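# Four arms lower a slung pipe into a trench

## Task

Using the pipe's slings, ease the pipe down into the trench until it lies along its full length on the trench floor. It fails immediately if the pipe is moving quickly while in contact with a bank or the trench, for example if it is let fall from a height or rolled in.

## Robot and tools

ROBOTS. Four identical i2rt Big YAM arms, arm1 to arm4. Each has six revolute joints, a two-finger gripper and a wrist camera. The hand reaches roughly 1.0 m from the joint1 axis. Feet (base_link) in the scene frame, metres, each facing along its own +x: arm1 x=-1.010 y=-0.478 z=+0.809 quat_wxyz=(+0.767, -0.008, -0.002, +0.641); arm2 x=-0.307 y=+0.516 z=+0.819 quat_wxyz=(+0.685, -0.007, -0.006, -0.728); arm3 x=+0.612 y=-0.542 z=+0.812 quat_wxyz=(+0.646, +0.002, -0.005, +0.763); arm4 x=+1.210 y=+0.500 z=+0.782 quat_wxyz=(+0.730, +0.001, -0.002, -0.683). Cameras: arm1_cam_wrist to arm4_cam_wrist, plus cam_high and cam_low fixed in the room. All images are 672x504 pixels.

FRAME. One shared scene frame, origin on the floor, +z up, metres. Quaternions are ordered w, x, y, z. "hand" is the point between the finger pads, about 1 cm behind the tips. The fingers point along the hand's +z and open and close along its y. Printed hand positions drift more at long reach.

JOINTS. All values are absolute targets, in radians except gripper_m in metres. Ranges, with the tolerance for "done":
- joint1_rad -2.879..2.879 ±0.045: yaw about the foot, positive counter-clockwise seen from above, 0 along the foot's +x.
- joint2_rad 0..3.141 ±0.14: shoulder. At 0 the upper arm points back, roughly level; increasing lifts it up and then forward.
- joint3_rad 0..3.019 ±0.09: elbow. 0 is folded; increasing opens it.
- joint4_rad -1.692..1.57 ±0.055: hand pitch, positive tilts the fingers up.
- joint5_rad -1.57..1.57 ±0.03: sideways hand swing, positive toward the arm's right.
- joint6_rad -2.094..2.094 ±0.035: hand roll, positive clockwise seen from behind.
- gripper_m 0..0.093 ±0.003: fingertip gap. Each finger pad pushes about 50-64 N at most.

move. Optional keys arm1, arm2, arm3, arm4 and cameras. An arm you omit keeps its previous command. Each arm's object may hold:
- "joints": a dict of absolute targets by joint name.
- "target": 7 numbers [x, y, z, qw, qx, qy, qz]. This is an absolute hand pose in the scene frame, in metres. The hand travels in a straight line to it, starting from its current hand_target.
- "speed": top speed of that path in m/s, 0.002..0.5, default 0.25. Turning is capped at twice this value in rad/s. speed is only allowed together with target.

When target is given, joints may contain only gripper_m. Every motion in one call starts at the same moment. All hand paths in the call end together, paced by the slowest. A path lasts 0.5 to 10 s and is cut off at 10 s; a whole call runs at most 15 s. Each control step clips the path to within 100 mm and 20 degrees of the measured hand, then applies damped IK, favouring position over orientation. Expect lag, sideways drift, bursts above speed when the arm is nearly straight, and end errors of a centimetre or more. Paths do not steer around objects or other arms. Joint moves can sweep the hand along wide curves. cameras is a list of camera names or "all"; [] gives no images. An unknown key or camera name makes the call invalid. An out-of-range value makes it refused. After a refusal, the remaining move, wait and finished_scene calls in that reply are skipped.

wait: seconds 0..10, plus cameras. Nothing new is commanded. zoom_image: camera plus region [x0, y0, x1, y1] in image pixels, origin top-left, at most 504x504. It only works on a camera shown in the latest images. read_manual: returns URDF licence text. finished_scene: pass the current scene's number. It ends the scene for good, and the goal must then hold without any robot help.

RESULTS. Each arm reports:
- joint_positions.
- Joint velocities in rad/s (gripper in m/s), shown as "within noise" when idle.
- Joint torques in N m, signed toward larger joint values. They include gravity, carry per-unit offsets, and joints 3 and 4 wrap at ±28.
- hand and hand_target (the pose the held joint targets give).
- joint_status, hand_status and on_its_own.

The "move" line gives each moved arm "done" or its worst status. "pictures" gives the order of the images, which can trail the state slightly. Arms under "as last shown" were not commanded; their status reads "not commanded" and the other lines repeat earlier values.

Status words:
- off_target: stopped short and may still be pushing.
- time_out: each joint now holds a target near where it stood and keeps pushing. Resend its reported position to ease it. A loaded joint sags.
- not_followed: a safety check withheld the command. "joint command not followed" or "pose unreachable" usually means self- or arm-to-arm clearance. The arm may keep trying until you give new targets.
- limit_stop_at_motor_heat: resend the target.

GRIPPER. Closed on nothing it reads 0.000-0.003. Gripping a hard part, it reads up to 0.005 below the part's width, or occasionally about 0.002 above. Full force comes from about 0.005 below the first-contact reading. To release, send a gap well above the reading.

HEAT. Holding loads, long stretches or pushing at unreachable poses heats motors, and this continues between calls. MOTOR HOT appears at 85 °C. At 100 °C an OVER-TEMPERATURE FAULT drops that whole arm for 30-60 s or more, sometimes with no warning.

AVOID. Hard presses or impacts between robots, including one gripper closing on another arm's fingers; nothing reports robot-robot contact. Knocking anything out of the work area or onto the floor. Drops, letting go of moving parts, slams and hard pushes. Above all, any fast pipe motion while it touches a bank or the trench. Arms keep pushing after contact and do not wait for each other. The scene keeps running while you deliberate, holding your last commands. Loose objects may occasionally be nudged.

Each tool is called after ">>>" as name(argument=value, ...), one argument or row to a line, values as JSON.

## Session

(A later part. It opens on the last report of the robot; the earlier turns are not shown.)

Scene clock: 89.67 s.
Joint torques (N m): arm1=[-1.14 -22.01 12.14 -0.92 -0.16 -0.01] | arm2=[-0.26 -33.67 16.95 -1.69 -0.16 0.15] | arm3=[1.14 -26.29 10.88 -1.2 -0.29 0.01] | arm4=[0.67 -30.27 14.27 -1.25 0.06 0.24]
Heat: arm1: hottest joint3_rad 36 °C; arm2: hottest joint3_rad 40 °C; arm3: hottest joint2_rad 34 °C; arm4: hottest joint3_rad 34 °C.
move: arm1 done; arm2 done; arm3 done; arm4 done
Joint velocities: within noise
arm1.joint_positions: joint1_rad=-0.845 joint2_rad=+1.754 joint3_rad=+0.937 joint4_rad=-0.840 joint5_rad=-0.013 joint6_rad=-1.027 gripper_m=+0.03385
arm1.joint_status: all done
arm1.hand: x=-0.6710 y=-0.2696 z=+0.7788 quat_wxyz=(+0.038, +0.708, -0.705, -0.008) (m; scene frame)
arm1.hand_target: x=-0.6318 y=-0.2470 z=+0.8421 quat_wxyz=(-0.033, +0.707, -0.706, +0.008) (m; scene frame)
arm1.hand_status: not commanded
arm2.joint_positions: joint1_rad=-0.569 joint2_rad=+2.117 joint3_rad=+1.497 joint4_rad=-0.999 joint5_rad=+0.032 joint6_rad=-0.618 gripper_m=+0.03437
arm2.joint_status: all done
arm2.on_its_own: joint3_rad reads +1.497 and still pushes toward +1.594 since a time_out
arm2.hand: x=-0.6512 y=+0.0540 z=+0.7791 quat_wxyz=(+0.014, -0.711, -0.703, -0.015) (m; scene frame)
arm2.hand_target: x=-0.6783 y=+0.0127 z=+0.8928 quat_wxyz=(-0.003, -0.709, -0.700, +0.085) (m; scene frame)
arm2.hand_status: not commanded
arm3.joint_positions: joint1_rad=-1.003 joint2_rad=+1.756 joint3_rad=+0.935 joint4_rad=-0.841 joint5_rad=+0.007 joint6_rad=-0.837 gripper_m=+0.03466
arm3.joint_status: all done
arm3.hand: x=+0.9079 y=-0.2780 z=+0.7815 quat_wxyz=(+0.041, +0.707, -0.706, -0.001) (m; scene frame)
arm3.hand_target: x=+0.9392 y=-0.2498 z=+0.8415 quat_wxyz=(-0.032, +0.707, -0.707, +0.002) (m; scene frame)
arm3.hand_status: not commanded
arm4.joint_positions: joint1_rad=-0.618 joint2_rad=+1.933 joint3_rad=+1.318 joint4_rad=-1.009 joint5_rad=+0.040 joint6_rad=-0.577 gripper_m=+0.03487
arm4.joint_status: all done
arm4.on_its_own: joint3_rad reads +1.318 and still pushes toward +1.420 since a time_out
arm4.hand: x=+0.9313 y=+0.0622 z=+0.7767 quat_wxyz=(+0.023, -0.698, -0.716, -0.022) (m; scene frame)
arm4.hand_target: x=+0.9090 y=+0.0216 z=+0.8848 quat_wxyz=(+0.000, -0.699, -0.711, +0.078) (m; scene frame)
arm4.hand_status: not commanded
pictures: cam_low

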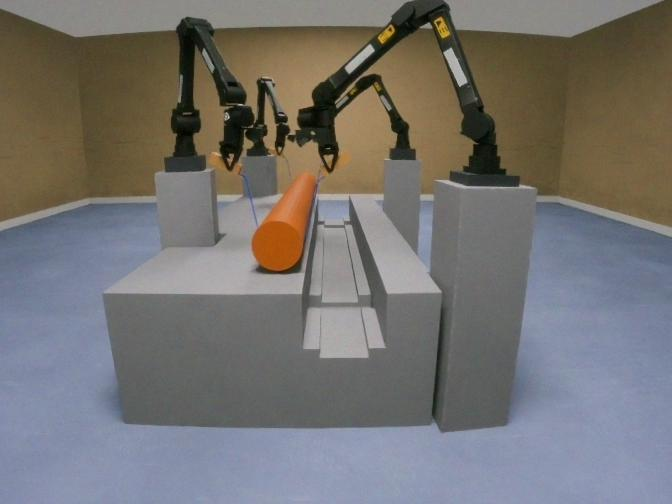

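>>> move(
  arm1={"joints": {"joint2_rad": 1.620, "joint4_rad": -0.86}},
  arm2={"joints": {"joint2_rad": 1.940, "joint4_rad": -1.01}},
  arm3={"joints": {"joint2_rad": 1.617, "joint4_rad": -0.85}},
  arm4={"joints": {"joint2_rad": 1.750, "joint4_rad": -1.025}},
  cameras=["cam_low"],
)

Scene clock: 96.87 s.
Joint torques (N m): arm1=[-1.2 -21.66 12.52 -0.36 -0.16 -0.06] | arm2=[-0.21 -33.2 17.21 -0.83 -0.17 0.15] | arm3=[1.08 -25.35 11.19 -0.46 -0.29 0] | arm4=[0.67 -29.16 14.67 -0.39 0.06 0.25]
Heat: arm1: hottest joint3_rad 38 °C; arm2: hottest joint3_rad 43 °C; arm3: hottest joint2_rad 35 °C; arm4: hottest joint3_rad 35 °C.
move: arm1 done; arm2 done; arm3 done; arm4 done
Joint velocities: within noise
arm1.joint_positions: joint1_rad=-0.845 joint2_rad=+1.712 joint3_rad=+0.937 joint4_rad=-0.840 joint5_rad=-0.013 joint6_rad=-1.027 gripper_m=+0.03385
arm1.joint_status: all done
arm1.hand: x=-0.6658 y=-0.2661 z=+0.7946 quat_wxyz=(+0.018, +0.708, -0.706, -0.003) (m; scene frame)
arm1.hand_target: x=-0.6260 y=-0.2432 z=+0.8575 quat_wxyz=(-0.057, +0.707, -0.705, +0.014) (m; scene frame)
arm1.hand_status: not commanded
arm2.joint_positions: joint1_rad=-0.569 joint2_rad=+2.074 joint3_rad=+1.497 joint4_rad=-1.000 joint5_rad=+0.032 joint6_rad=-0.618 gripper_m=+0.03437
arm2.joint_status: all done
arm2.on_its_own: joint3_rad reads +1.497 and still pushes toward +1.594 since a time_out
arm2.hand: x=-0.6553 y=+0.0488 z=+0.8033 quat_wxyz=(+0.011, -0.712, -0.703, +0.006) (m; scene frame)
arm2.hand_target: x=-0.6824 y=+0.0074 z=+0.9184 quat_wxyz=(-0.008, -0.707, -0.698, +0.115) (m; scene frame)
arm2.hand_status: not commanded
arm3.joint_positions: joint1_rad=-1.003 joint2_rad=+1.712 joint3_rad=+0.935 joint4_rad=-0.841 joint5_rad=+0.007 joint6_rad=-0.837 gripper_m=+0.03466
arm3.joint_status: all done
arm3.hand: x=+0.9129 y=-0.2736 z=+0.7980 quat_wxyz=(+0.019, +0.707, -0.707, +0.000) (m; scene frame)
arm3.hand_target: x=+0.9447 y=-0.2450 z=+0.8578 quat_wxyz=(-0.059, +0.706, -0.706, +0.003) (m; scene frame)
arm3.hand_status: not commanded
arm4.joint_positions: joint1_rad=-0.618 joint2_rad=+1.883 joint3_rad=+1.318 joint4_rad=-1.009 joint5_rad=+0.040 joint6_rad=-0.577 gripper_m=+0.03488
arm4.joint_status: all done
arm4.on_its_own: joint3_rad reads +1.318 and still pushes toward +1.420 since a time_out
arm4.hand: x=+0.9280 y=+0.0570 z=+0.8017 quat_wxyz=(+0.018, -0.698, -0.716, +0.002) (m; scene frame)
arm4.hand_target: x=+0.9060 y=+0.0171 z=+0.9091 quat_wxyz=(-0.007, -0.697, -0.709, +0.109) (m; scene frame)
arm4.hand_status: not commanded
pictures: cam_low

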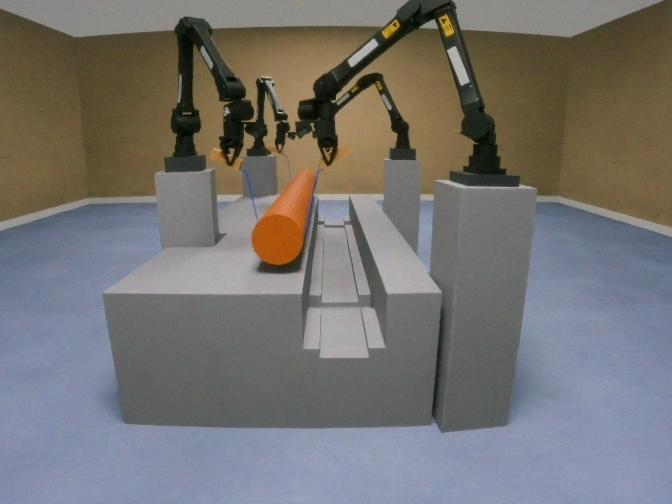

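>>> move(
  arm1={"target": [-0.627, -0.119, 0.866, -0.038, 0.707, -0.706, 0.009], "speed": 0.07},
  arm2={"target": [-0.686, 0.155, 0.864, 0.001, -0.709, -0.701, 0.076], "speed": 0.07},
  arm3={"target": [0.9415, -0.143, 0.862, -0.037, 0.706, -0.707, 0.001], "speed": 0.07},
  arm4={"target": [0.899, 0.144, 0.876, 0.005, -0.699, -0.712, 0.074], "speed": 0.07},
  cameras=["cam_low"],
)

Scene clock: 116.67 s.
Joint torques (N m): arm1=[-1.44 -21.77 14.45 -0.73 0.08 0.05] | arm2=[-2.37 -27.58 10.59 -0.43 -0.25 -0.01] | arm3=[0.91 -26.4 12.45 -1.05 -0.02 0.06] | arm4=[-1.03 -25.52 9.26 0.01 0.06 0]
Heat: arm1: hottest joint3_rad 44 °C; arm2: hottest joint3_rad 48 °C; arm3: hottest joint2_rad 35 °C; arm4: hottest joint3_rad 37 °C.
move: arm1 off_target; arm2 off_target; arm3 off_target; arm4 off_target
Joint velocities: within noise
arm1.joint_positions: joint1_rad=-0.631 joint2_rad=+1.840 joint3_rad=+1.173 joint4_rad=-0.957 joint5_rad=-0.003 joint6_rad=-0.824 gripper_m=+0.03385
arm1.joint_status: not commanded
arm1.hand: x=-0.6668 y=-0.1506 z=+0.8060 quat_wxyz=(+0.026, +0.712, -0.702, +0.006) (m; scene frame)
arm1.hand_target: x=-0.6311 y=-0.1229 z=+0.8671 quat_wxyz=(-0.039, +0.707, -0.706, +0.009) (m; scene frame)
arm1.hand_status: off_target (0.079 m and 7.3 deg from the pose sent, 0.168 m and 6.6 deg at the start)
arm2.joint_positions: joint1_rad=-0.720 joint2_rad=+1.895 joint3_rad=+1.169 joint4_rad=-0.856 joint5_rad=+0.015 joint6_rad=-0.783 gripper_m=+0.03437
arm2.joint_status: not commanded
arm2.hand: x=-0.6539 y=+0.1703 z=+0.7941 quat_wxyz=(+0.002, -0.707, -0.708, +0.001) (m; scene frame)
arm2.hand_target: x=-0.6834 y=+0.1574 z=+0.8616 quat_wxyz=(+0.002, -0.709, -0.701, +0.076) (m; scene frame)
arm2.hand_status: off_target (0.078 m and 8.7 deg from the pose sent, 0.126 m and 8.1 deg at the start; pose on its path clipped on 35 of 93 steps)
arm3.joint_positions: joint1_rad=-0.845 joint2_rad=+1.854 joint3_rad=+1.173 joint4_rad=-0.949 joint5_rad=+0.010 joint6_rad=-0.687 gripper_m=+0.03466
arm3.joint_status: not commanded
arm3.hand: x=+0.9123 y=-0.1744 z=+0.8056 quat_wxyz=(+0.025, +0.709, -0.704, +0.006) (m; scene frame)
arm3.hand_target: x=+0.9389 y=-0.1463 z=+0.8624 quat_wxyz=(-0.037, +0.706, -0.707, +0.001) (m; scene frame)
arm3.hand_status: off_target (0.071 m and 7.1 deg from the pose sent, 0.148 m and 6.4 deg at the start)
arm4.joint_positions: joint1_rad=-0.752 joint2_rad=+1.708 joint3_rad=+1.067 joint4_rad=-0.945 joint5_rad=+0.028 joint6_rad=-0.709 gripper_m=+0.03487
arm4.joint_status: not commanded
arm4.hand: x=+0.9246 y=+0.1601 z=+0.8038 quat_wxyz=(+0.012, -0.699, -0.715, -0.007) (m; scene frame)
arm4.hand_target: x=+0.9014 y=+0.1465 z=+0.8727 quat_wxyz=(+0.007, -0.699, -0.712, +0.074) (m; scene frame)
arm4.hand_status: off_target (0.078 m and 9.3 deg from the pose sent, 0.118 m and 8.3 deg at the start; pose on its path clipped on 27 of 93 steps)
pictures: cam_low

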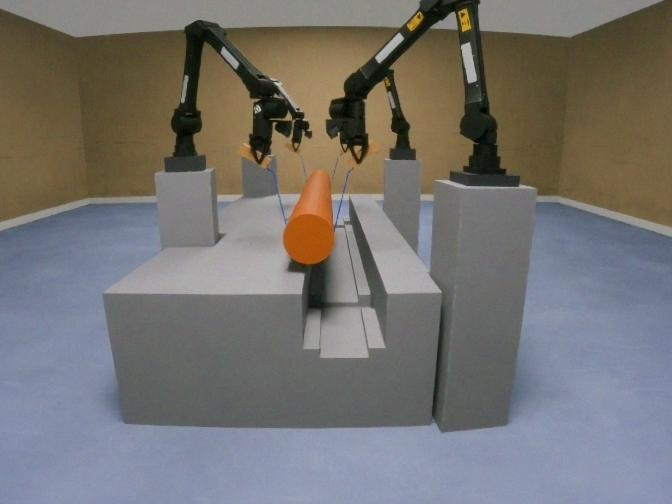

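>>> move(
  arm1={"target": [-0.628, 0.006, 0.874, -0.038, 0.707, -0.706, 0.009], "speed": 0.07},
  arm2={"target": [-0.685, 0.264, 0.843, 0.001, -0.709, -0.701, 0.076], "speed": 0.07},
  arm3={"target": [0.936, -0.023, 0.866, -0.037, 0.706, -0.707, 0.001], "speed": 0.07},
  arm4={"target": [0.897, 0.233, 0.855, 0.005, -0.699, -0.712, 0.074], "speed": 0.07},
  cameras=["cam_low"],
)

>>> zoom_image(
  camera="cam_low",
  region=[270, 130, 420, 380],
)

Scene clock: 124.07 s.
Joint torques (N m): arm1=[-1.2 -26.17 15.61 -0.81 -0.01 0.02] | arm2=[-2.2 -23 9.77 -0.29 -0.31 0.02] | arm3=[1.03 -32.44 13.34 -0.94 -0.12 0.06] | arm4=[-0.79 -21.07 9.14 0.2 -0.02 -0.04]
Heat: arm1: hottest joint3_rad 46 °C; arm2: hottest joint3_rad 46 °C; arm3: hottest joint3_rad 38 °C; arm4: hottest joint3_rad 38 °C.
move: arm1 off_target; arm2 off_target; arm3 off_target; arm4 off_target
Joint velocities: within noise
arm1.joint_positions: joint1_rad=-0.476 joint2_rad=+2.054 joint3_rad=+1.492 joint4_rad=-1.089 joint5_rad=+0.009 joint6_rad=-0.673 gripper_m=+0.03385
arm1.joint_status: not commanded
arm1.hand: x=-0.6671 y=-0.0343 z=+0.7950 quat_wxyz=(+0.038, +0.713, -0.700, +0.017) (m; scene frame)
arm1.hand_target: x=-0.6332 y=-0.0007 z=+0.8753 quat_wxyz=(-0.039, +0.707, -0.706, +0.009) (m; scene frame)
arm1.hand_status: off_target (0.097 m and 8.8 deg from the pose sent, 0.175 m and 7.3 deg at the start)
arm2.joint_positions: joint1_rad=-0.905 joint2_rad=+1.756 joint3_rad=+0.944 joint4_rad=-0.752 joint5_rad=-0.009 joint6_rad=-0.964 gripper_m=+0.03437
arm2.joint_status: not commanded
arm2.hand: x=-0.6541 y=+0.2745 z=+0.7914 quat_wxyz=(-0.009, -0.708, -0.706, +0.011) (m; scene frame)
arm2.hand_target: x=-0.6832 y=+0.2653 z=+0.8415 quat_wxyz=(+0.002, -0.709, -0.701, +0.076) (m; scene frame)
arm2.hand_status: off_target (0.061 m and 7.6 deg from the pose sent, 0.110 m and 8.6 deg at the start)
arm3.joint_positions: joint1_rad=-0.713 joint2_rad=+2.080 joint3_rad=+1.499 joint4_rad=-1.078 joint5_rad=+0.021 joint6_rad=-0.554 gripper_m=+0.03466
arm3.joint_status: not commanded
arm3.hand: x=+0.9091 y=-0.0634 z=+0.7909 quat_wxyz=(+0.036, +0.709, -0.704, +0.018) (m; scene frame)
arm3.hand_target: x=+0.9326 y=-0.0287 z=+0.8666 quat_wxyz=(-0.037, +0.706, -0.707, +0.001) (m; scene frame)
arm3.hand_status: off_target (0.089 m and 8.6 deg from the pose sent, 0.165 m and 7.1 deg at the start)
arm4.joint_positions: joint1_rad=-0.911 joint2_rad=+1.567 joint3_rad=+0.866 joint4_rad=-0.872 joint5_rad=+0.006 joint6_rad=-0.863 gripper_m=+0.03487
arm4.joint_status: not commanded
arm4.hand: x=+0.9245 y=+0.2488 z=+0.7986 quat_wxyz=(+0.001, -0.701, -0.713, -0.002) (m; scene frame)
arm4.hand_target: x=+0.8990 y=+0.2346 z=+0.8529 quat_wxyz=(+0.006, -0.699, -0.712, +0.074) (m; scene frame)
arm4.hand_status: off_target (0.065 m and 8.7 deg from the pose sent, 0.093 m and 9.3 deg at the start)
pictures: cam_low

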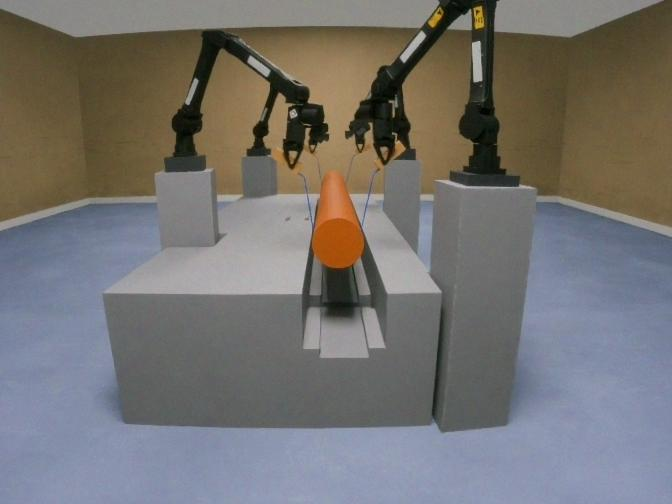

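Scaled by 2.016.

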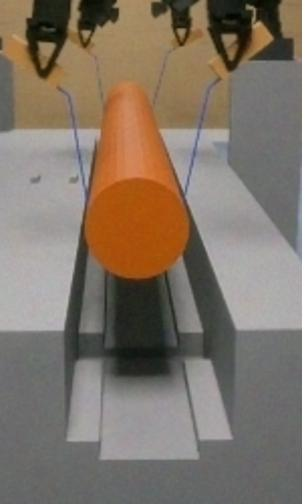

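>>> wait(
  seconds=0.1,
  cameras=["cam_low"],
)

>>> zoom_image(
  camera="cam_low",
  region=[270, 130, 420, 380],
)

Scene clock: 127.87 s.
Joint torques (N m): arm1=[-1.61 -27.46 15.72 -0.92 0.08 0.05] | arm2=[-2.2 -22.89 9.74 -0.29 -0.32 0.02] | arm3=[1.03 -32.56 13.48 -0.96 -0.13 0.05] | arm4=[-0.79 -20.95 9.21 0.23 -0.06 -0.04]
Heat: arm1: hottest joint3_rad 48 °C; arm2: hottest joint3_rad 45 °C; arm3: hottest joint3_rad 39 °C; arm4: hottest joint3_rad 39 °C.
Joint velocities: within noise
arm1.joint_positions: joint1_rad=-0.476 joint2_rad=+2.054 joint3_rad=+1.492 joint4_rad=-1.089 joint5_rad=+0.009 joint6_rad=-0.672 gripper_m=+0.03385
arm1.joint_status: not commanded
arm1.hand: x=-0.6671 y=-0.0344 z=+0.7948 quat_wxyz=(+0.038, +0.713, -0.700, +0.018) (m; scene frame)
arm1.hand_target: x=-0.6332 y=-0.0007 z=+0.8754 quat_wxyz=(-0.039, +0.707, -0.706, +0.009) (m; scene frame)
arm1.hand_status: off_target (0.097 m and 8.8 deg from the pose sent, 0.175 m and 7.3 deg at the start)
arm2.joint_positions: joint1_rad=-0.905 joint2_rad=+1.756 joint3_rad=+0.944 joint4_rad=-0.752 joint5_rad=-0.009 joint6_rad=-0.965 gripper_m=+0.03437
arm2.joint_status: not commanded
arm2.hand: x=-0.6542 y=+0.2746 z=+0.7914 quat_wxyz=(-0.009, -0.708, -0.706, +0.011) (m; scene frame)
arm2.hand_target: x=-0.6832 y=+0.2653 z=+0.8415 quat_wxyz=(+0.002, -0.709, -0.701, +0.076) (m; scene frame)
arm2.hand_status: off_target (0.061 m and 7.6 deg from the pose sent, 0.110 m and 8.6 deg at the start)
arm3.joint_positions: joint1_rad=-0.713 joint2_rad=+2.080 joint3_rad=+1.499 joint4_rad=-1.078 joint5_rad=+0.021 joint6_rad=-0.553 gripper_m=+0.03466
arm3.joint_status: not commanded
arm3.hand: x=+0.9091 y=-0.0634 z=+0.7909 quat_wxyz=(+0.036, +0.709, -0.704, +0.018) (m; scene frame)
arm3.hand_target: x=+0.9326 y=-0.0287 z=+0.8667 quat_wxyz=(-0.037, +0.706, -0.707, +0.001) (m; scene frame)
arm3.hand_status: off_target (0.089 m and 8.6 deg from the pose sent, 0.165 m and 7.1 deg at the start)
arm4.joint_positions: joint1_rad=-0.911 joint2_rad=+1.567 joint3_rad=+0.866 joint4_rad=-0.872 joint5_rad=+0.007 joint6_rad=-0.863 gripper_m=+0.03487
arm4.joint_status: not commanded
arm4.hand: x=+0.9244 y=+0.2489 z=+0.7986 quat_wxyz=(+0.001, -0.701, -0.713, -0.002) (m; scene frame)
arm4.hand_target: x=+0.8990 y=+0.2346 z=+0.8529 quat_wxyz=(+0.006, -0.699, -0.712, +0.074) (m; scene frame)
arm4.hand_status: off_target (0.065 m and 8.7 deg from the pose sent, 0.093 m and 9.3 deg at the start)
wait: 0.10 s; at rest from the start
pictures: cam_low

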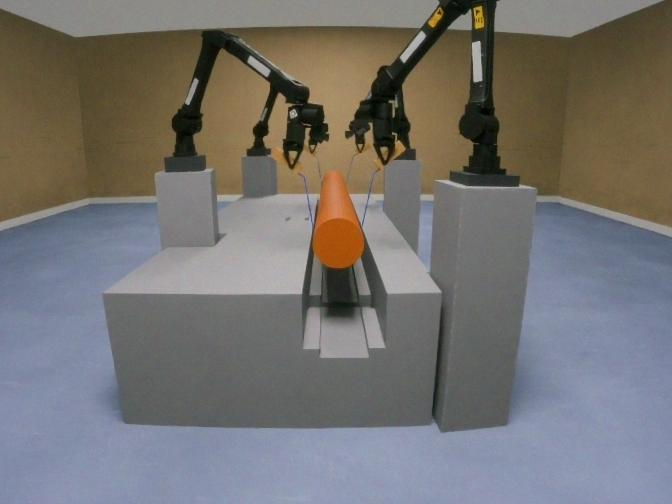

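Scaled by 2.016.

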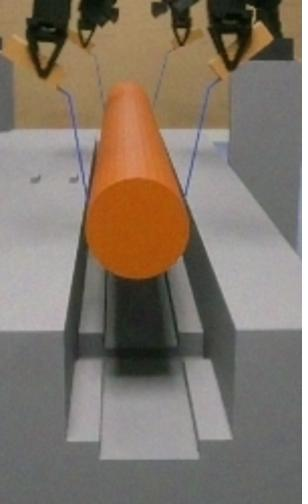

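>>> move(
  arm1={"target": [-0.635, 0.017, 0.793, -0.038, 0.707, -0.706, 0.009], "speed": 0.07},
  arm2={"target": [-0.682, 0.289, 0.758, 0.001, -0.709, -0.701, 0.076], "speed": 0.07},
  arm3={"target": [0.931, -0.015, 0.780, -0.037, 0.706, -0.707, 0.001], "speed": 0.07},
  arm4={"target": [0.898, 0.254, 0.775, 0.005, -0.699, -0.712, 0.074], "speed": 0.07},
  cameras=["cam_low"],
)

>>> zoom_image(
  camera="cam_low",
  region=[270, 130, 420, 380],
)

>>> zoom_image(
  camera="cam_low",
  region=[300, 160, 370, 220],
)

Scene clock: 139.83 s.
Joint torques (N m): arm1=[-0.26 -28.1 11.71 -0.17 0.09 0.06] | arm2=[-2.73 -20.07 7.47 0.06 -0.34 0.03] | arm3=[1.2 -33.26 9.59 -0.16 -0.11 0.07] | arm4=[-1.08 -17.61 7.47 0.55 -0.18 -0.04]
Heat: arm1: hottest joint3_rad 51 °C; arm2: hottest joint3_rad 43 °C; arm3: hottest joint3_rad 41 °C; arm4: hottest joint3_rad 39 °C.
move: arm1 off_target; arm2 off_target; arm3 off_target; arm4 off_target
Joint velocities: within noise
arm1.joint_positions: joint1_rad=-0.461 joint2_rad=+2.180 joint3_rad=+1.492 joint4_rad=-0.954 joint5_rad=+0.009 joint6_rad=-0.650 gripper_m=+0.03385
arm1.joint_status: not commanded
arm1.hand: x=-0.6666 y=-0.0214 z=+0.7239 quat_wxyz=(+0.033, +0.710, -0.703, +0.018) (m; scene frame)
arm1.hand_target: x=-0.6380 y=+0.0128 z=+0.7938 quat_wxyz=(-0.038, +0.707, -0.706, +0.009) (m; scene frame)
arm1.hand_status: off_target (0.085 m and 8.2 deg from the pose sent, 0.061 m and 8.8 deg at the start)
arm2.joint_positions: joint1_rad=-0.947 joint2_rad=+1.868 joint3_rad=+0.852 joint4_rad=-0.513 joint5_rad=-0.015 joint6_rad=-1.015 gripper_m=+0.03437
arm2.joint_status: not commanded
arm2.hand: x=-0.6524 y=+0.2945 z=+0.7262 quat_wxyz=(-0.008, -0.705, -0.709, +0.029) (m; scene frame)
arm2.hand_target: x=-0.6811 y=+0.2897 z=+0.7575 quat_wxyz=(+0.002, -0.709, -0.701, +0.076) (m; scene frame)
arm2.hand_status: off_target (0.044 m and 5.6 deg from the pose sent, 0.046 m and 7.6 deg at the start)
arm3.joint_positions: joint1_rad=-0.704 joint2_rad=+2.204 joint3_rad=+1.499 joint4_rad=-0.926 joint5_rad=+0.021 joint6_rad=-0.542 gripper_m=+0.03466
arm3.joint_status: not commanded
arm3.hand: x=+0.9117 y=-0.0483 z=+0.7204 quat_wxyz=(+0.022, +0.708, -0.706, +0.015) (m; scene frame)
arm3.hand_target: x=+0.9294 y=-0.0178 z=+0.7801 quat_wxyz=(-0.037, +0.706, -0.707, +0.001) (m; scene frame)
arm3.hand_status: off_target (0.071 m and 6.9 deg from the pose sent, 0.054 m and 8.6 deg at the start)
arm4.joint_positions: joint1_rad=-0.950 joint2_rad=+1.651 joint3_rad=+0.748 joint4_rad=-0.634 joint5_rad=+0.003 joint6_rad=-0.905 gripper_m=+0.03488
arm4.joint_status: not commanded
arm4.hand: x=+0.9273 y=+0.2692 z=+0.7381 quat_wxyz=(+0.001, -0.699, -0.715, +0.016) (m; scene frame)
arm4.hand_target: x=+0.8992 y=+0.2551 z=+0.7742 quat_wxyz=(+0.006, -0.699, -0.712, +0.074) (m; scene frame)
arm4.hand_status: off_target (0.049 m and 6.7 deg from the pose sent, 0.036 m and 8.7 deg at the start)
pictures: cam_low

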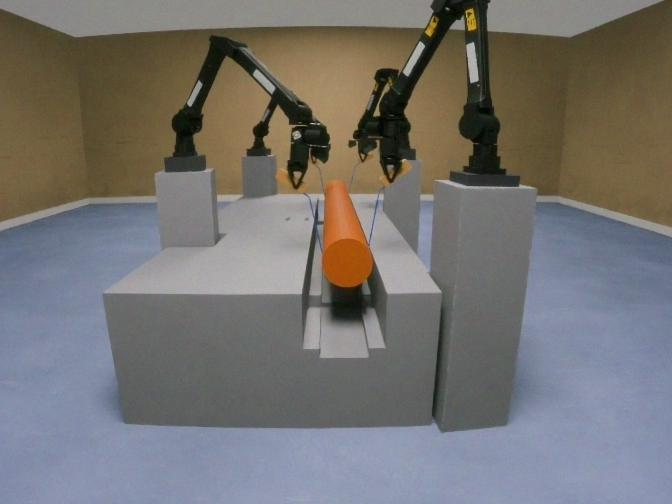

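Scaled by 2.016.

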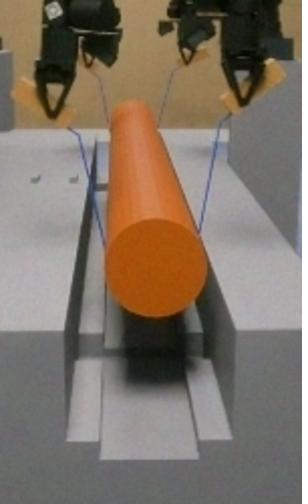

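Scaled by 7.200.

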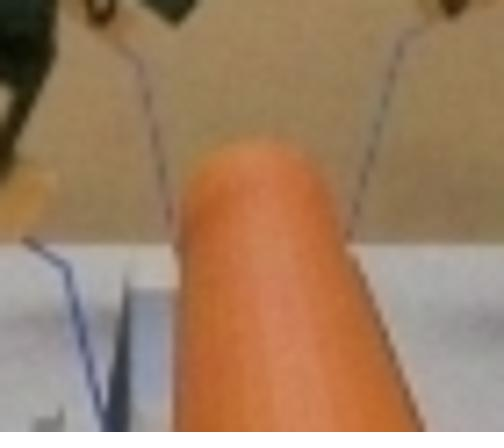

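>>> move(
  arm1={"target": [-0.638, 0.019, 0.722, -0.038, 0.707, -0.706, 0.009], "speed": 0.07},
  arm2={"target": [-0.681, 0.266, 0.685, 0.001, -0.709, -0.701, 0.076], "speed": 0.07},
  arm3={"target": [0.929, -0.022, 0.710, -0.037, 0.706, -0.707, 0.001], "speed": 0.07},
  arm4={"target": [0.899, 0.212, 0.698, 0.005, -0.699, -0.712, 0.074], "speed": 0.07},
  cameras=["cam_low"],
)

>>> zoom_image(
  camera="cam_low",
  region=[270, 130, 420, 380],
)

>>> zoom_image(
  camera="cam_low",
  region=[300, 160, 370, 220],
)

Scene clock: 149.47 s.
Joint torques (N m): arm1=[-0.97 -28.81 9.48 0.34 0.1 0.04] | arm2=[-0.38 -20.89 7.71 -0.02 -0.28 0.18] | arm3=[0.97 -33.9 7.82 -0.09 -0.11 0.03] | arm4=[0.56 -19.02 8.14 0.39 -0.02 0.29]
Heat: arm1: hottest joint3_rad 50 °C; arm2: hottest joint3_rad 42 °C; arm3: hottest joint3_rad 41 °C; arm4: hottest joint3_rad 39 °C.
move: arm1 off_target; arm2 off_target; arm3 off_target; arm4 off_target
Joint velocities: within noise
arm1.joint_positions: joint1_rad=-0.455 joint2_rad=+2.285 joint3_rad=+1.492 joint4_rad=-0.823 joint5_rad=+0.010 joint6_rad=-0.643 gripper_m=+0.03385
arm1.joint_status: not commanded
arm1.hand: x=-0.6647 y=-0.0151 z=+0.6635 quat_wxyz=(+0.020, +0.710, -0.704, +0.016) (m; scene frame)
arm1.hand_target: x=-0.6398 y=+0.0164 z=+0.7220 quat_wxyz=(-0.038, +0.707, -0.706, +0.009) (m; scene frame)
arm1.hand_status: off_target (0.073 m and 6.8 deg from the pose sent, 0.049 m and 8.2 deg at the start)
arm2.joint_positions: joint1_rad=-0.932 joint2_rad=+2.065 joint3_rad=+0.852 joint4_rad=-0.335 joint5_rad=-0.013 joint6_rad=-0.984 gripper_m=+0.03437
arm2.joint_status: not commanded
arm2.hand: x=-0.6420 y=+0.2930 z=+0.6519 quat_wxyz=(-0.010, -0.710, -0.703, +0.019) (m; scene frame)
arm2.hand_target: x=-0.6792 y=+0.2670 z=+0.6858 quat_wxyz=(+0.001, -0.709, -0.701, +0.076) (m; scene frame)
arm2.hand_status: off_target (0.058 m and 6.6 deg from the pose sent, 0.058 m and 5.6 deg at the start)
arm3.joint_positions: joint1_rad=-0.704 joint2_rad=+2.302 joint3_rad=+1.467 joint4_rad=-0.783 joint5_rad=+0.022 joint6_rad=-0.541 gripper_m=+0.03466
arm3.joint_status: not commanded
arm3.hand: x=+0.9084 y=-0.0537 z=+0.6559 quat_wxyz=(+0.016, +0.708, -0.706, +0.014) (m; scene frame)
arm3.hand_target: x=+0.9279 y=-0.0240 z=+0.7097 quat_wxyz=(-0.037, +0.706, -0.707, +0.001) (m; scene frame)
arm3.hand_status: off_target (0.066 m and 6.2 deg from the pose sent, 0.033 m and 6.9 deg at the start)
arm4.joint_positions: joint1_rad=-0.891 joint2_rad=+1.883 joint3_rad=+0.750 joint4_rad=-0.425 joint5_rad=+0.008 joint6_rad=-0.852 gripper_m=+0.03488
arm4.joint_status: not commanded
arm4.hand: x=+0.9389 y=+0.2512 z=+0.6596 quat_wxyz=(+0.002, -0.697, -0.717, +0.005) (m; scene frame)
arm4.hand_target: x=+0.9013 y=+0.2140 z=+0.6990 quat_wxyz=(+0.004, -0.699, -0.712, +0.074) (m; scene frame)
arm4.hand_status: off_target (0.068 m and 7.9 deg from the pose sent, 0.075 m and 6.7 deg at the start)
pictures: cam_low

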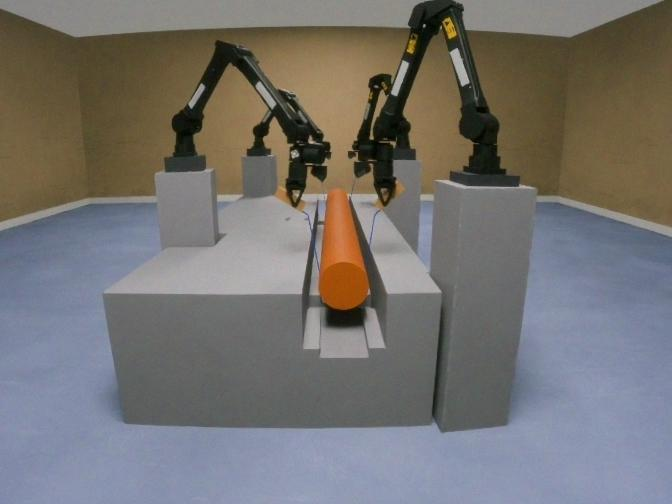

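Scaled by 2.016.

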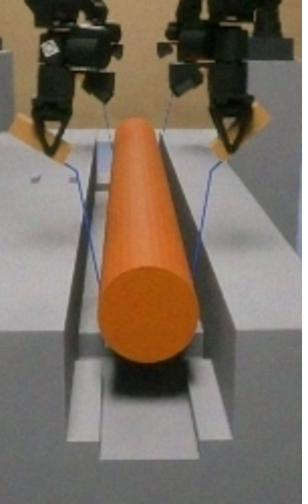

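Scaled by 7.200.

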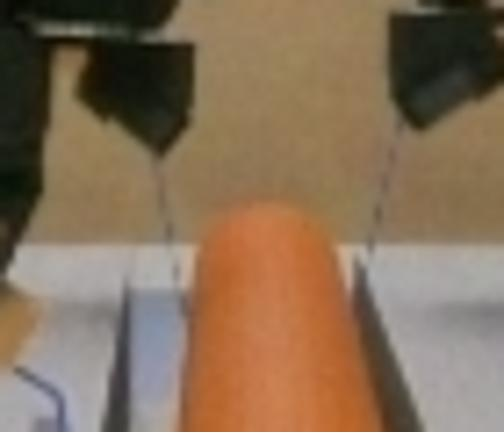

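>>> move(
  arm1={"target": [-0.638, -0.006, 0.661, -0.038, 0.707, -0.706, 0.009], "speed": 0.06},
  arm2={"target": [-0.680, 0.244, 0.634, 0.001, -0.709, -0.701, 0.076], "speed": 0.06},
  arm3={"target": [0.930, -0.026, 0.652, -0.037, 0.706, -0.707, 0.001], "speed": 0.06},
  arm4={"target": [0.898, 0.213, 0.637, 0.005, -0.699, -0.712, 0.074], "speed": 0.06},
  cameras=["cam_low"],
)

>>> zoom_image(
  camera="cam_low",
  region=[270, 130, 420, 380],
)

>>> zoom_image(
  camera="cam_low",
  region=[300, 180, 370, 240],
)

Scene clock: 158.00 s.
Joint torques (N m): arm1=[-1.61 -27.81 7.28 0.38 -0.03 -0.18] | arm2=[-0.21 -22.07 6.16 0.01 -0.3 0.18] | arm3=[0.62 -33.85 7.12 -0.02 -0.11 -0.02] | arm4=[0.38 -19.72 5.3 0.5 -0.02 0.23]
Heat: arm1: hottest joint3_rad 48 °C; arm2: hottest joint3_rad 41 °C; arm3: hottest joint2_rad 40 °C; arm4: hottest joint3_rad 38 °C.
move: arm1 off_target; arm2 off_target; arm3 off_target; arm4 off_target
Joint velocities: within noise
arm1.joint_positions: joint1_rad=-0.462 joint2_rad=+2.352 joint3_rad=+1.436 joint4_rad=-0.682 joint5_rad=+0.011 joint6_rad=-0.648 gripper_m=+0.03385
arm1.joint_status: not commanded
arm1.hand: x=-0.6699 y=-0.0302 z=+0.6122 quat_wxyz=(+0.011, +0.710, -0.704, +0.016) (m; scene frame)
arm1.hand_target: x=-0.6390 y=-0.0079 z=+0.6608 quat_wxyz=(-0.038, +0.707, -0.706, +0.010) (m; scene frame)
arm1.hand_status: off_target (0.063 m and 5.7 deg from the pose sent, 0.028 m and 6.8 deg at the start)
arm2.joint_positions: joint1_rad=-0.892 joint2_rad=+2.217 joint3_rad=+0.918 joint4_rad=-0.238 joint5_rad=-0.006 joint6_rad=-0.942 gripper_m=+0.03437
arm2.joint_status: not commanded
arm2.hand: x=-0.6454 y=+0.2716 z=+0.6026 quat_wxyz=(-0.006, -0.711, -0.703, +0.024) (m; scene frame)
arm2.hand_target: x=-0.6788 y=+0.2450 z=+0.6345 quat_wxyz=(+0.001, -0.709, -0.701, +0.076) (m; scene frame)
arm2.hand_status: off_target (0.054 m and 6.0 deg from the pose sent, 0.064 m and 6.6 deg at the start)
arm3.joint_positions: joint1_rad=-0.704 joint2_rad=+2.399 joint3_rad=+1.461 joint4_rad=-0.680 joint5_rad=+0.022 joint6_rad=-0.541 gripper_m=+0.03466
arm3.joint_status: not commanded
arm3.hand: x=+0.9041 y=-0.0607 z=+0.6004 quat_wxyz=(+0.015, +0.708, -0.706, +0.014) (m; scene frame)
arm3.hand_target: x=+0.9289 y=-0.0282 z=+0.6518 quat_wxyz=(-0.037, +0.706, -0.707, +0.001) (m; scene frame)
arm3.hand_status: off_target (0.067 m and 6.2 deg from the pose sent, 0.035 m and 6.2 deg at the start)
arm4.joint_positions: joint1_rad=-0.891 joint2_rad=+2.053 joint3_rad=+0.777 joint4_rad=-0.259 joint5_rad=+0.008 joint6_rad=-0.851 gripper_m=+0.03488
arm4.joint_status: not commanded
arm4.hand: x=+0.9319 y=+0.2444 z=+0.6048 quat_wxyz=(+0.003, -0.698, -0.716, +0.017) (m; scene frame)
arm4.hand_target: x=+0.8993 y=+0.2141 z=+0.6373 quat_wxyz=(+0.005, -0.699, -0.712, +0.074) (m; scene frame)
arm4.hand_status: off_target (0.056 m and 6.5 deg from the pose sent, 0.060 m and 7.9 deg at the start)
pictures: cam_low

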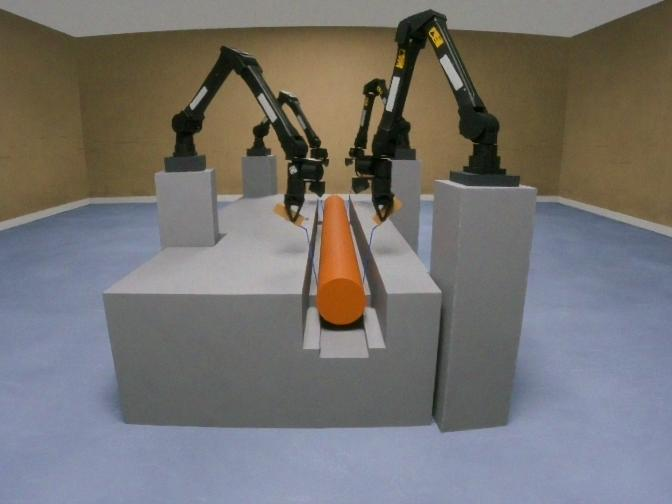

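Scaled by 2.016.

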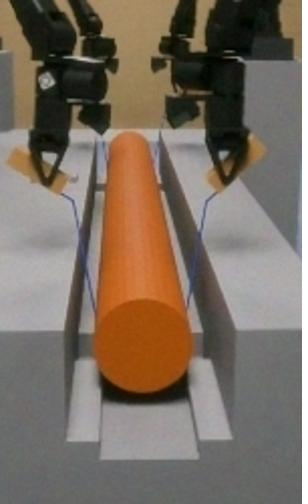

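Scaled by 7.200.

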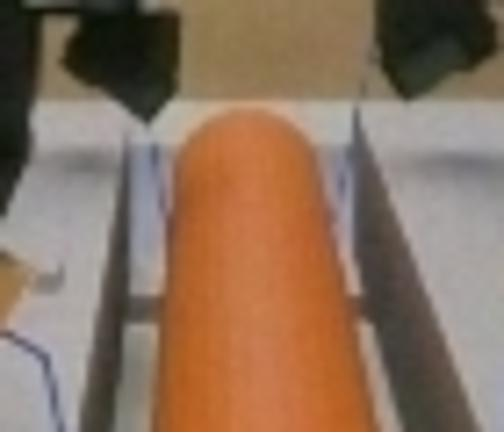

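>>> move(
  arm1={"target": [-0.639, -0.012, 0.612, -0.038, 0.707, -0.706, 0.009], "speed": 0.05},
  arm2={"target": [-0.679, 0.241, 0.585, 0.001, -0.709, -0.701, 0.076], "speed": 0.05},
  arm3={"target": [0.929, -0.028, 0.603, -0.037, 0.706, -0.707, 0.001], "speed": 0.05},
  arm4={"target": [0.899, 0.214, 0.588, 0.005, -0.699, -0.712, 0.074], "speed": 0.05},
  cameras=["cam_low"],
)

Scene clock: 177.40 s.
Joint torques (N m): arm1=[-1.85 -27.11 6.99 0.46 0 -0.13] | arm2=[-0.21 -22.53 4.34 0.18 -0.3 0.2] | arm3=[0.44 -30.39 7.99 0.08 -0.12 -0.03] | arm4=[0.26 -17.55 4.16 1.01 -0.02 0.23]
Heat: arm1: hottest joint3_rad 45 °C; arm2: hottest joint2_rad 41 °C; arm3: hottest joint2_rad 39 °C; arm4: hottest joint3_rad 37 °C.
move: arm1 off_target; arm2 off_target; arm3 off_target; arm4 off_target
Joint velocities: within noise
arm1.joint_positions: joint1_rad=-0.468 joint2_rad=+2.426 joint3_rad=+1.434 joint4_rad=-0.598 joint5_rad=+0.011 joint6_rad=-0.652 gripper_m=+0.03385
arm1.joint_status: not commanded
arm1.hand: x=-0.6701 y=-0.0377 z=+0.5717 quat_wxyz=(+0.007, +0.709, -0.705, +0.015) (m; scene frame)
arm1.hand_target: x=-0.6398 y=-0.0136 z=+0.6122 quat_wxyz=(-0.038, +0.707, -0.706, +0.010) (m; scene frame)
arm1.hand_status: off_target (0.057 m and 5.2 deg from the pose sent, 0.036 m and 5.7 deg at the start)
arm2.joint_positions: joint1_rad=-0.886 joint2_rad=+2.347 joint3_rad=+0.969 joint4_rad=-0.148 joint5_rad=-0.006 joint6_rad=-0.938 gripper_m=+0.03437
arm2.joint_status: not commanded
arm2.hand: x=-0.6479 y=+0.2663 z=+0.5568 quat_wxyz=(-0.005, -0.710, -0.703, +0.029) (m; scene frame)
arm2.hand_target: x=-0.6781 y=+0.2417 z=+0.5852 quat_wxyz=(+0.001, -0.709, -0.701, +0.076) (m; scene frame)
arm2.hand_status: off_target (0.049 m and 5.4 deg from the pose sent, 0.049 m and 6.0 deg at the start)
arm3.joint_positions: joint1_rad=-0.704 joint2_rad=+2.455 joint3_rad=+1.461 joint4_rad=-0.606 joint5_rad=+0.022 joint6_rad=-0.541 gripper_m=+0.03466
arm3.joint_status: not commanded
arm3.hand: x=+0.9032 y=-0.0621 z=+0.5699 quat_wxyz=(+0.007, +0.708, -0.706, +0.012) (m; scene frame)
arm3.hand_target: x=+0.9281 y=-0.0298 z=+0.6043 quat_wxyz=(-0.037, +0.706, -0.707, +0.001) (m; scene frame)
arm3.hand_status: off_target (0.054 m and 5.1 deg from the pose sent, 0.041 m and 6.2 deg at the start)
arm4.joint_positions: joint1_rad=-0.891 joint2_rad=+2.161 joint3_rad=+0.806 joint4_rad=-0.151 joint5_rad=+0.008 joint6_rad=-0.851 gripper_m=+0.03488
arm4.joint_status: not commanded
arm4.hand: x=+0.9254 y=+0.2381 z=+0.5703 quat_wxyz=(+0.003, -0.698, -0.716, +0.032) (m; scene frame)
arm4.hand_target: x=+0.8997 y=+0.2146 z=+0.5888 quat_wxyz=(+0.005, -0.699, -0.712, +0.074) (m; scene frame)
arm4.hand_status: off_target (0.040 m and 4.9 deg from the pose sent, 0.048 m and 6.5 deg at the start)
pictures: cam_low

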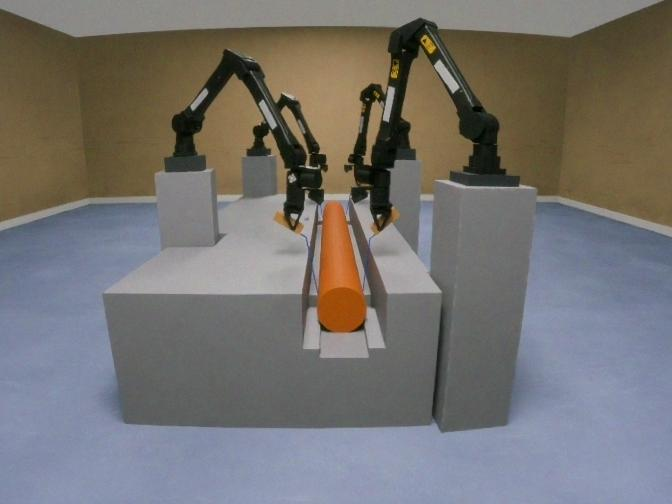

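>>> move(
  arm1={"target": [-0.639, -0.012, 0.568, -0.038, 0.707, -0.706, 0.009], "speed": 0.05},
  arm2={"target": [-0.679, 0.241, 0.541, 0.001, -0.709, -0.701, 0.076], "speed": 0.05},
  arm3={"target": [0.929, -0.028, 0.560, -0.037, 0.706, -0.707, 0.001], "speed": 0.05},
  arm4={"target": [0.899, 0.214, 0.545, 0.005, -0.699, -0.712, 0.074], "speed": 0.05},
  cameras=["cam_low"],
)

>>> zoom_image(
  camera="cam_low",
  region=[270, 130, 420, 380],
)

>>> zoom_image(
  camera="cam_low",
  region=[300, 180, 370, 240],
)

Scene clock: 183.23 s.
Joint torques (N m): arm1=[-1.2 -19.9 7.6 1.01 -0.03 -0.11] | arm2=[-0.32 -17.55 4.22 0.44 -0.23 0.19] | arm3=[0.56 -25.58 7.13 0.53 -0.14 -0.03] | arm4=[0.26 -14.92 3.21 1.03 -0.02 0.22]
Heat: arm1: hottest joint3_rad 43 °C; arm2: hottest joint2_rad 41 °C; arm3: hottest joint2_rad 39 °C; arm4: hottest joint3_rad 36 °C.
move: arm1 off_target; arm2 off_target; arm3 off_target; arm4 off_target
Joint velocities: within noise
arm1.joint_positions: joint1_rad=-0.475 joint2_rad=+2.426 joint3_rad=+1.467 joint4_rad=-0.550 joint5_rad=+0.011 joint6_rad=-0.654 gripper_m=+0.03385
arm1.joint_status: not commanded
arm1.hand: x=-0.6485 y=-0.0160 z=+0.5793 quat_wxyz=(-0.033, +0.707, -0.706, +0.010) (m; scene frame)
arm1.hand_target: x=-0.6393 y=-0.0125 z=+0.5684 quat_wxyz=(-0.038, +0.707, -0.706, +0.009) (m; scene frame)
arm1.hand_status: off_target (0.015 m and 0.6 deg from the pose sent, 0.040 m and 5.2 deg at the start)
arm2.joint_positions: joint1_rad=-0.886 joint2_rad=+2.407 joint3_rad=+1.019 joint4_rad=-0.081 joint5_rad=-0.007 joint6_rad=-0.938 gripper_m=+0.03438
arm2.joint_status: not commanded
arm2.hand: x=-0.6668 y=+0.2522 z=+0.5383 quat_wxyz=(-0.001, -0.710, -0.702, +0.058) (m; scene frame)
arm2.hand_target: x=-0.6788 y=+0.2412 z=+0.5414 quat_wxyz=(+0.001, -0.709, -0.701, +0.076) (m; scene frame)
arm2.hand_status: off_target (0.017 m and 2.1 deg from the pose sent, 0.043 m and 5.4 deg at the start)
arm3.joint_positions: joint1_rad=-0.704 joint2_rad=+2.491 joint3_rad=+1.517 joint4_rad=-0.559 joint5_rad=+0.022 joint6_rad=-0.541 gripper_m=+0.03466
arm3.joint_status: not commanded
arm3.hand: x=+0.9181 y=-0.0370 z=+0.5621 quat_wxyz=(-0.026, +0.708, -0.706, +0.003) (m; scene frame)
arm3.hand_target: x=+0.9289 y=-0.0283 z=+0.5604 quat_wxyz=(-0.037, +0.706, -0.707, +0.001) (m; scene frame)
arm3.hand_status: off_target (0.014 m and 1.3 deg from the pose sent, 0.044 m and 5.1 deg at the start)
arm4.joint_positions: joint1_rad=-0.891 joint2_rad=+2.252 joint3_rad=+0.851 joint4_rad=-0.059 joint5_rad=+0.008 joint6_rad=-0.851 gripper_m=+0.03488
arm4.joint_status: not commanded
arm4.hand: x=+0.9121 y=+0.2257 z=+0.5425 quat_wxyz=(+0.005, -0.697, -0.715, +0.055) (m; scene frame)
arm4.hand_target: x=+0.8993 y=+0.2142 z=+0.5455 quat_wxyz=(+0.005, -0.699, -0.712, +0.074) (m; scene frame)
arm4.hand_status: off_target (0.018 m and 2.2 deg from the pose sent, 0.044 m and 4.9 deg at the start)
pictures: cam_low

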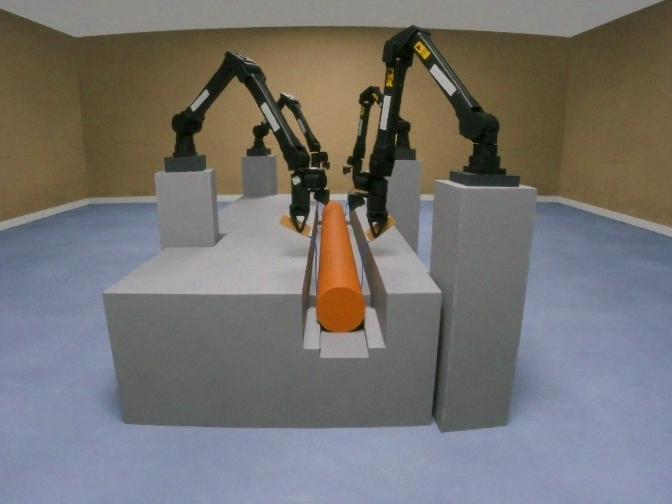

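Scaled by 2.016.

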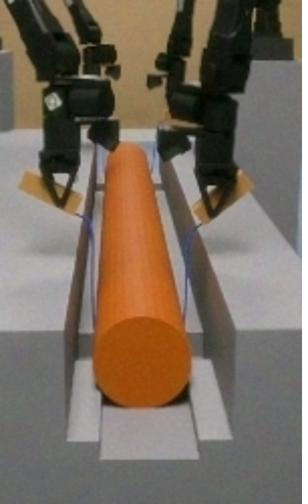

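Scaled by 7.200.

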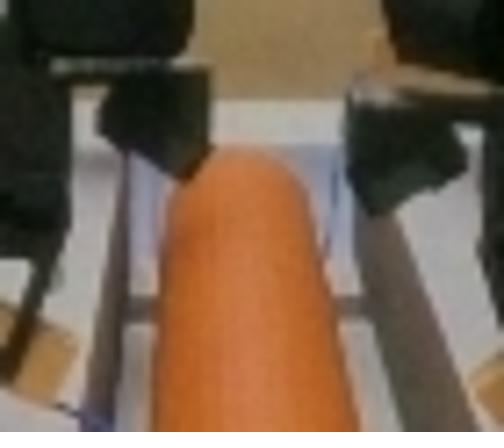

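>>> move(
  arm1={"target": [-0.655, -0.045, 0.505, -0.183, 0.683, -0.683, -0.183], "speed": 0.1},
  arm2={"target": [-0.668, 0.258, 0.505, -0.183, -0.683, -0.683, 0.183], "speed": 0.1},
  arm3={"target": [0.918, -0.040, 0.505, -0.183, 0.683, -0.683, -0.183], "speed": 0.1},
  arm4={"target": [0.908, 0.248, 0.505, -0.183, -0.683, -0.683, 0.183], "speed": 0.1},
  cameras=["cam_low"],
)

>>> zoom_image(
  camera="cam_low",
  region=[270, 130, 420, 380],
)

Scene clock: 190.43 s.
Joint torques (N m): arm1=[-1.14 -18.43 2.97 1.95 -0.45 -0.07] | arm2=[-1.44 -16.97 1.18 0.72 -0.64 0.07] | arm3=[0.44 -23.59 3.3 1.46 -0.54 -0.01] | arm4=[-0.15 -14.21 -0.42 1.37 -0.39 -0.03]
Heat: arm1: hottest joint3_rad 42 °C; arm2: hottest joint2_rad 40 °C; arm3: hottest joint2_rad 39 °C; arm4: hottest joint3_rad 35 °C.
move: arm1 off_target; arm2 done; arm3 done; arm4 done
Joint velocities: within noise
arm1.joint_positions: joint1_rad=-0.606 joint2_rad=+2.527 joint3_rad=+1.236 joint4_rad=+0.120 joint5_rad=-0.375 joint6_rad=-0.702 gripper_m=+0.03385
arm1.joint_status: not commanded
arm1.hand: x=-0.6504 y=-0.0356 z=+0.5203 quat_wxyz=(-0.189, +0.682, -0.683, -0.183) (m; scene frame)
arm1.hand_target: x=-0.6554 y=-0.0452 z=+0.5054 quat_wxyz=(-0.183, +0.683, -0.683, -0.183) (m; scene frame)
arm1.hand_status: off_target (0.018 m and 0.6 deg from the pose sent, 0.080 m and 28.3 deg at the start)
arm2.joint_positions: joint1_rad=-1.058 joint2_rad=+2.550 joint3_rad=+0.999 joint4_rad=+0.191 joint5_rad=-0.451 joint6_rad=-1.070 gripper_m=+0.03437
arm2.joint_status: not commanded
arm2.hand: x=-0.6616 y=+0.2562 z=+0.5042 quat_wxyz=(-0.186, -0.684, -0.684, +0.172) (m; scene frame)
arm2.hand_target: x=-0.6680 y=+0.2580 z=+0.5051 quat_wxyz=(-0.183, -0.683, -0.683, +0.183) (m; scene frame)
arm2.hand_status: done (0.007 m and 1.3 deg from the pose sent, 0.034 m and 25.7 deg at the start)
arm3.joint_positions: joint1_rad=-0.790 joint2_rad=+2.571 joint3_rad=+1.294 joint4_rad=+0.131 joint5_rad=-0.294 joint6_rad=-0.566 gripper_m=+0.03466
arm3.joint_status: not commanded
arm3.hand: x=+0.9161 y=-0.0349 z=+0.5130 quat_wxyz=(-0.183, +0.685, -0.681, -0.182) (m; scene frame)
arm3.hand_target: x=+0.9180 y=-0.0401 z=+0.5052 quat_wxyz=(-0.183, +0.683, -0.683, -0.183) (m; scene frame)
arm3.hand_status: done (0.010 m and 0.4 deg from the pose sent, 0.057 m and 28.3 deg at the start)
arm4.joint_positions: joint1_rad=-1.126 joint2_rad=+2.433 joint3_rad=+0.793 joint4_rad=+0.330 joint5_rad=-0.445 joint6_rad=-0.992 gripper_m=+0.03488
arm4.joint_status: not commanded
arm4.hand: x=+0.9100 y=+0.2463 z=+0.5043 quat_wxyz=(-0.185, -0.687, -0.680, +0.175) (m; scene frame)
arm4.hand_target: x=+0.9079 y=+0.2480 z=+0.5051 quat_wxyz=(-0.183, -0.683, -0.683, +0.183) (m; scene frame)
arm4.hand_status: done (0.003 m and 1.1 deg from the pose sent, 0.044 m and 26.4 deg at the start)
pictures: cam_low

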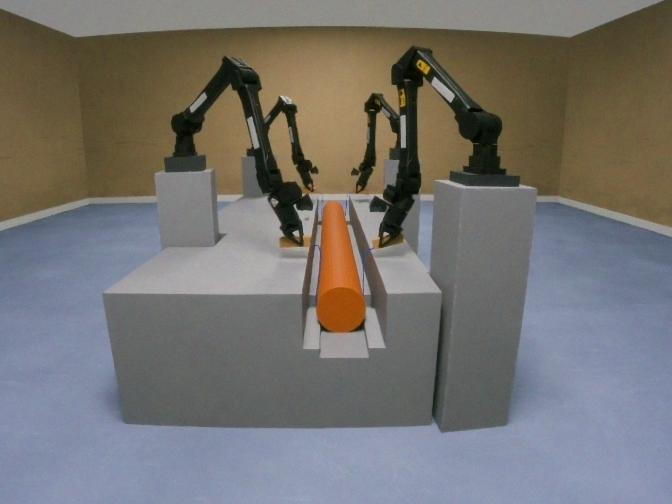

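Scaled by 2.016.

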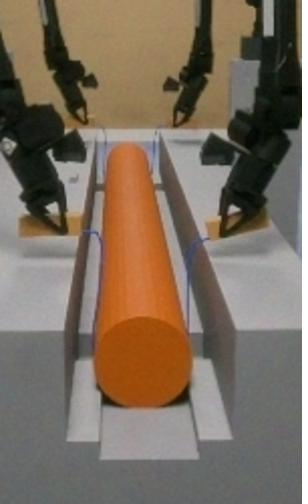

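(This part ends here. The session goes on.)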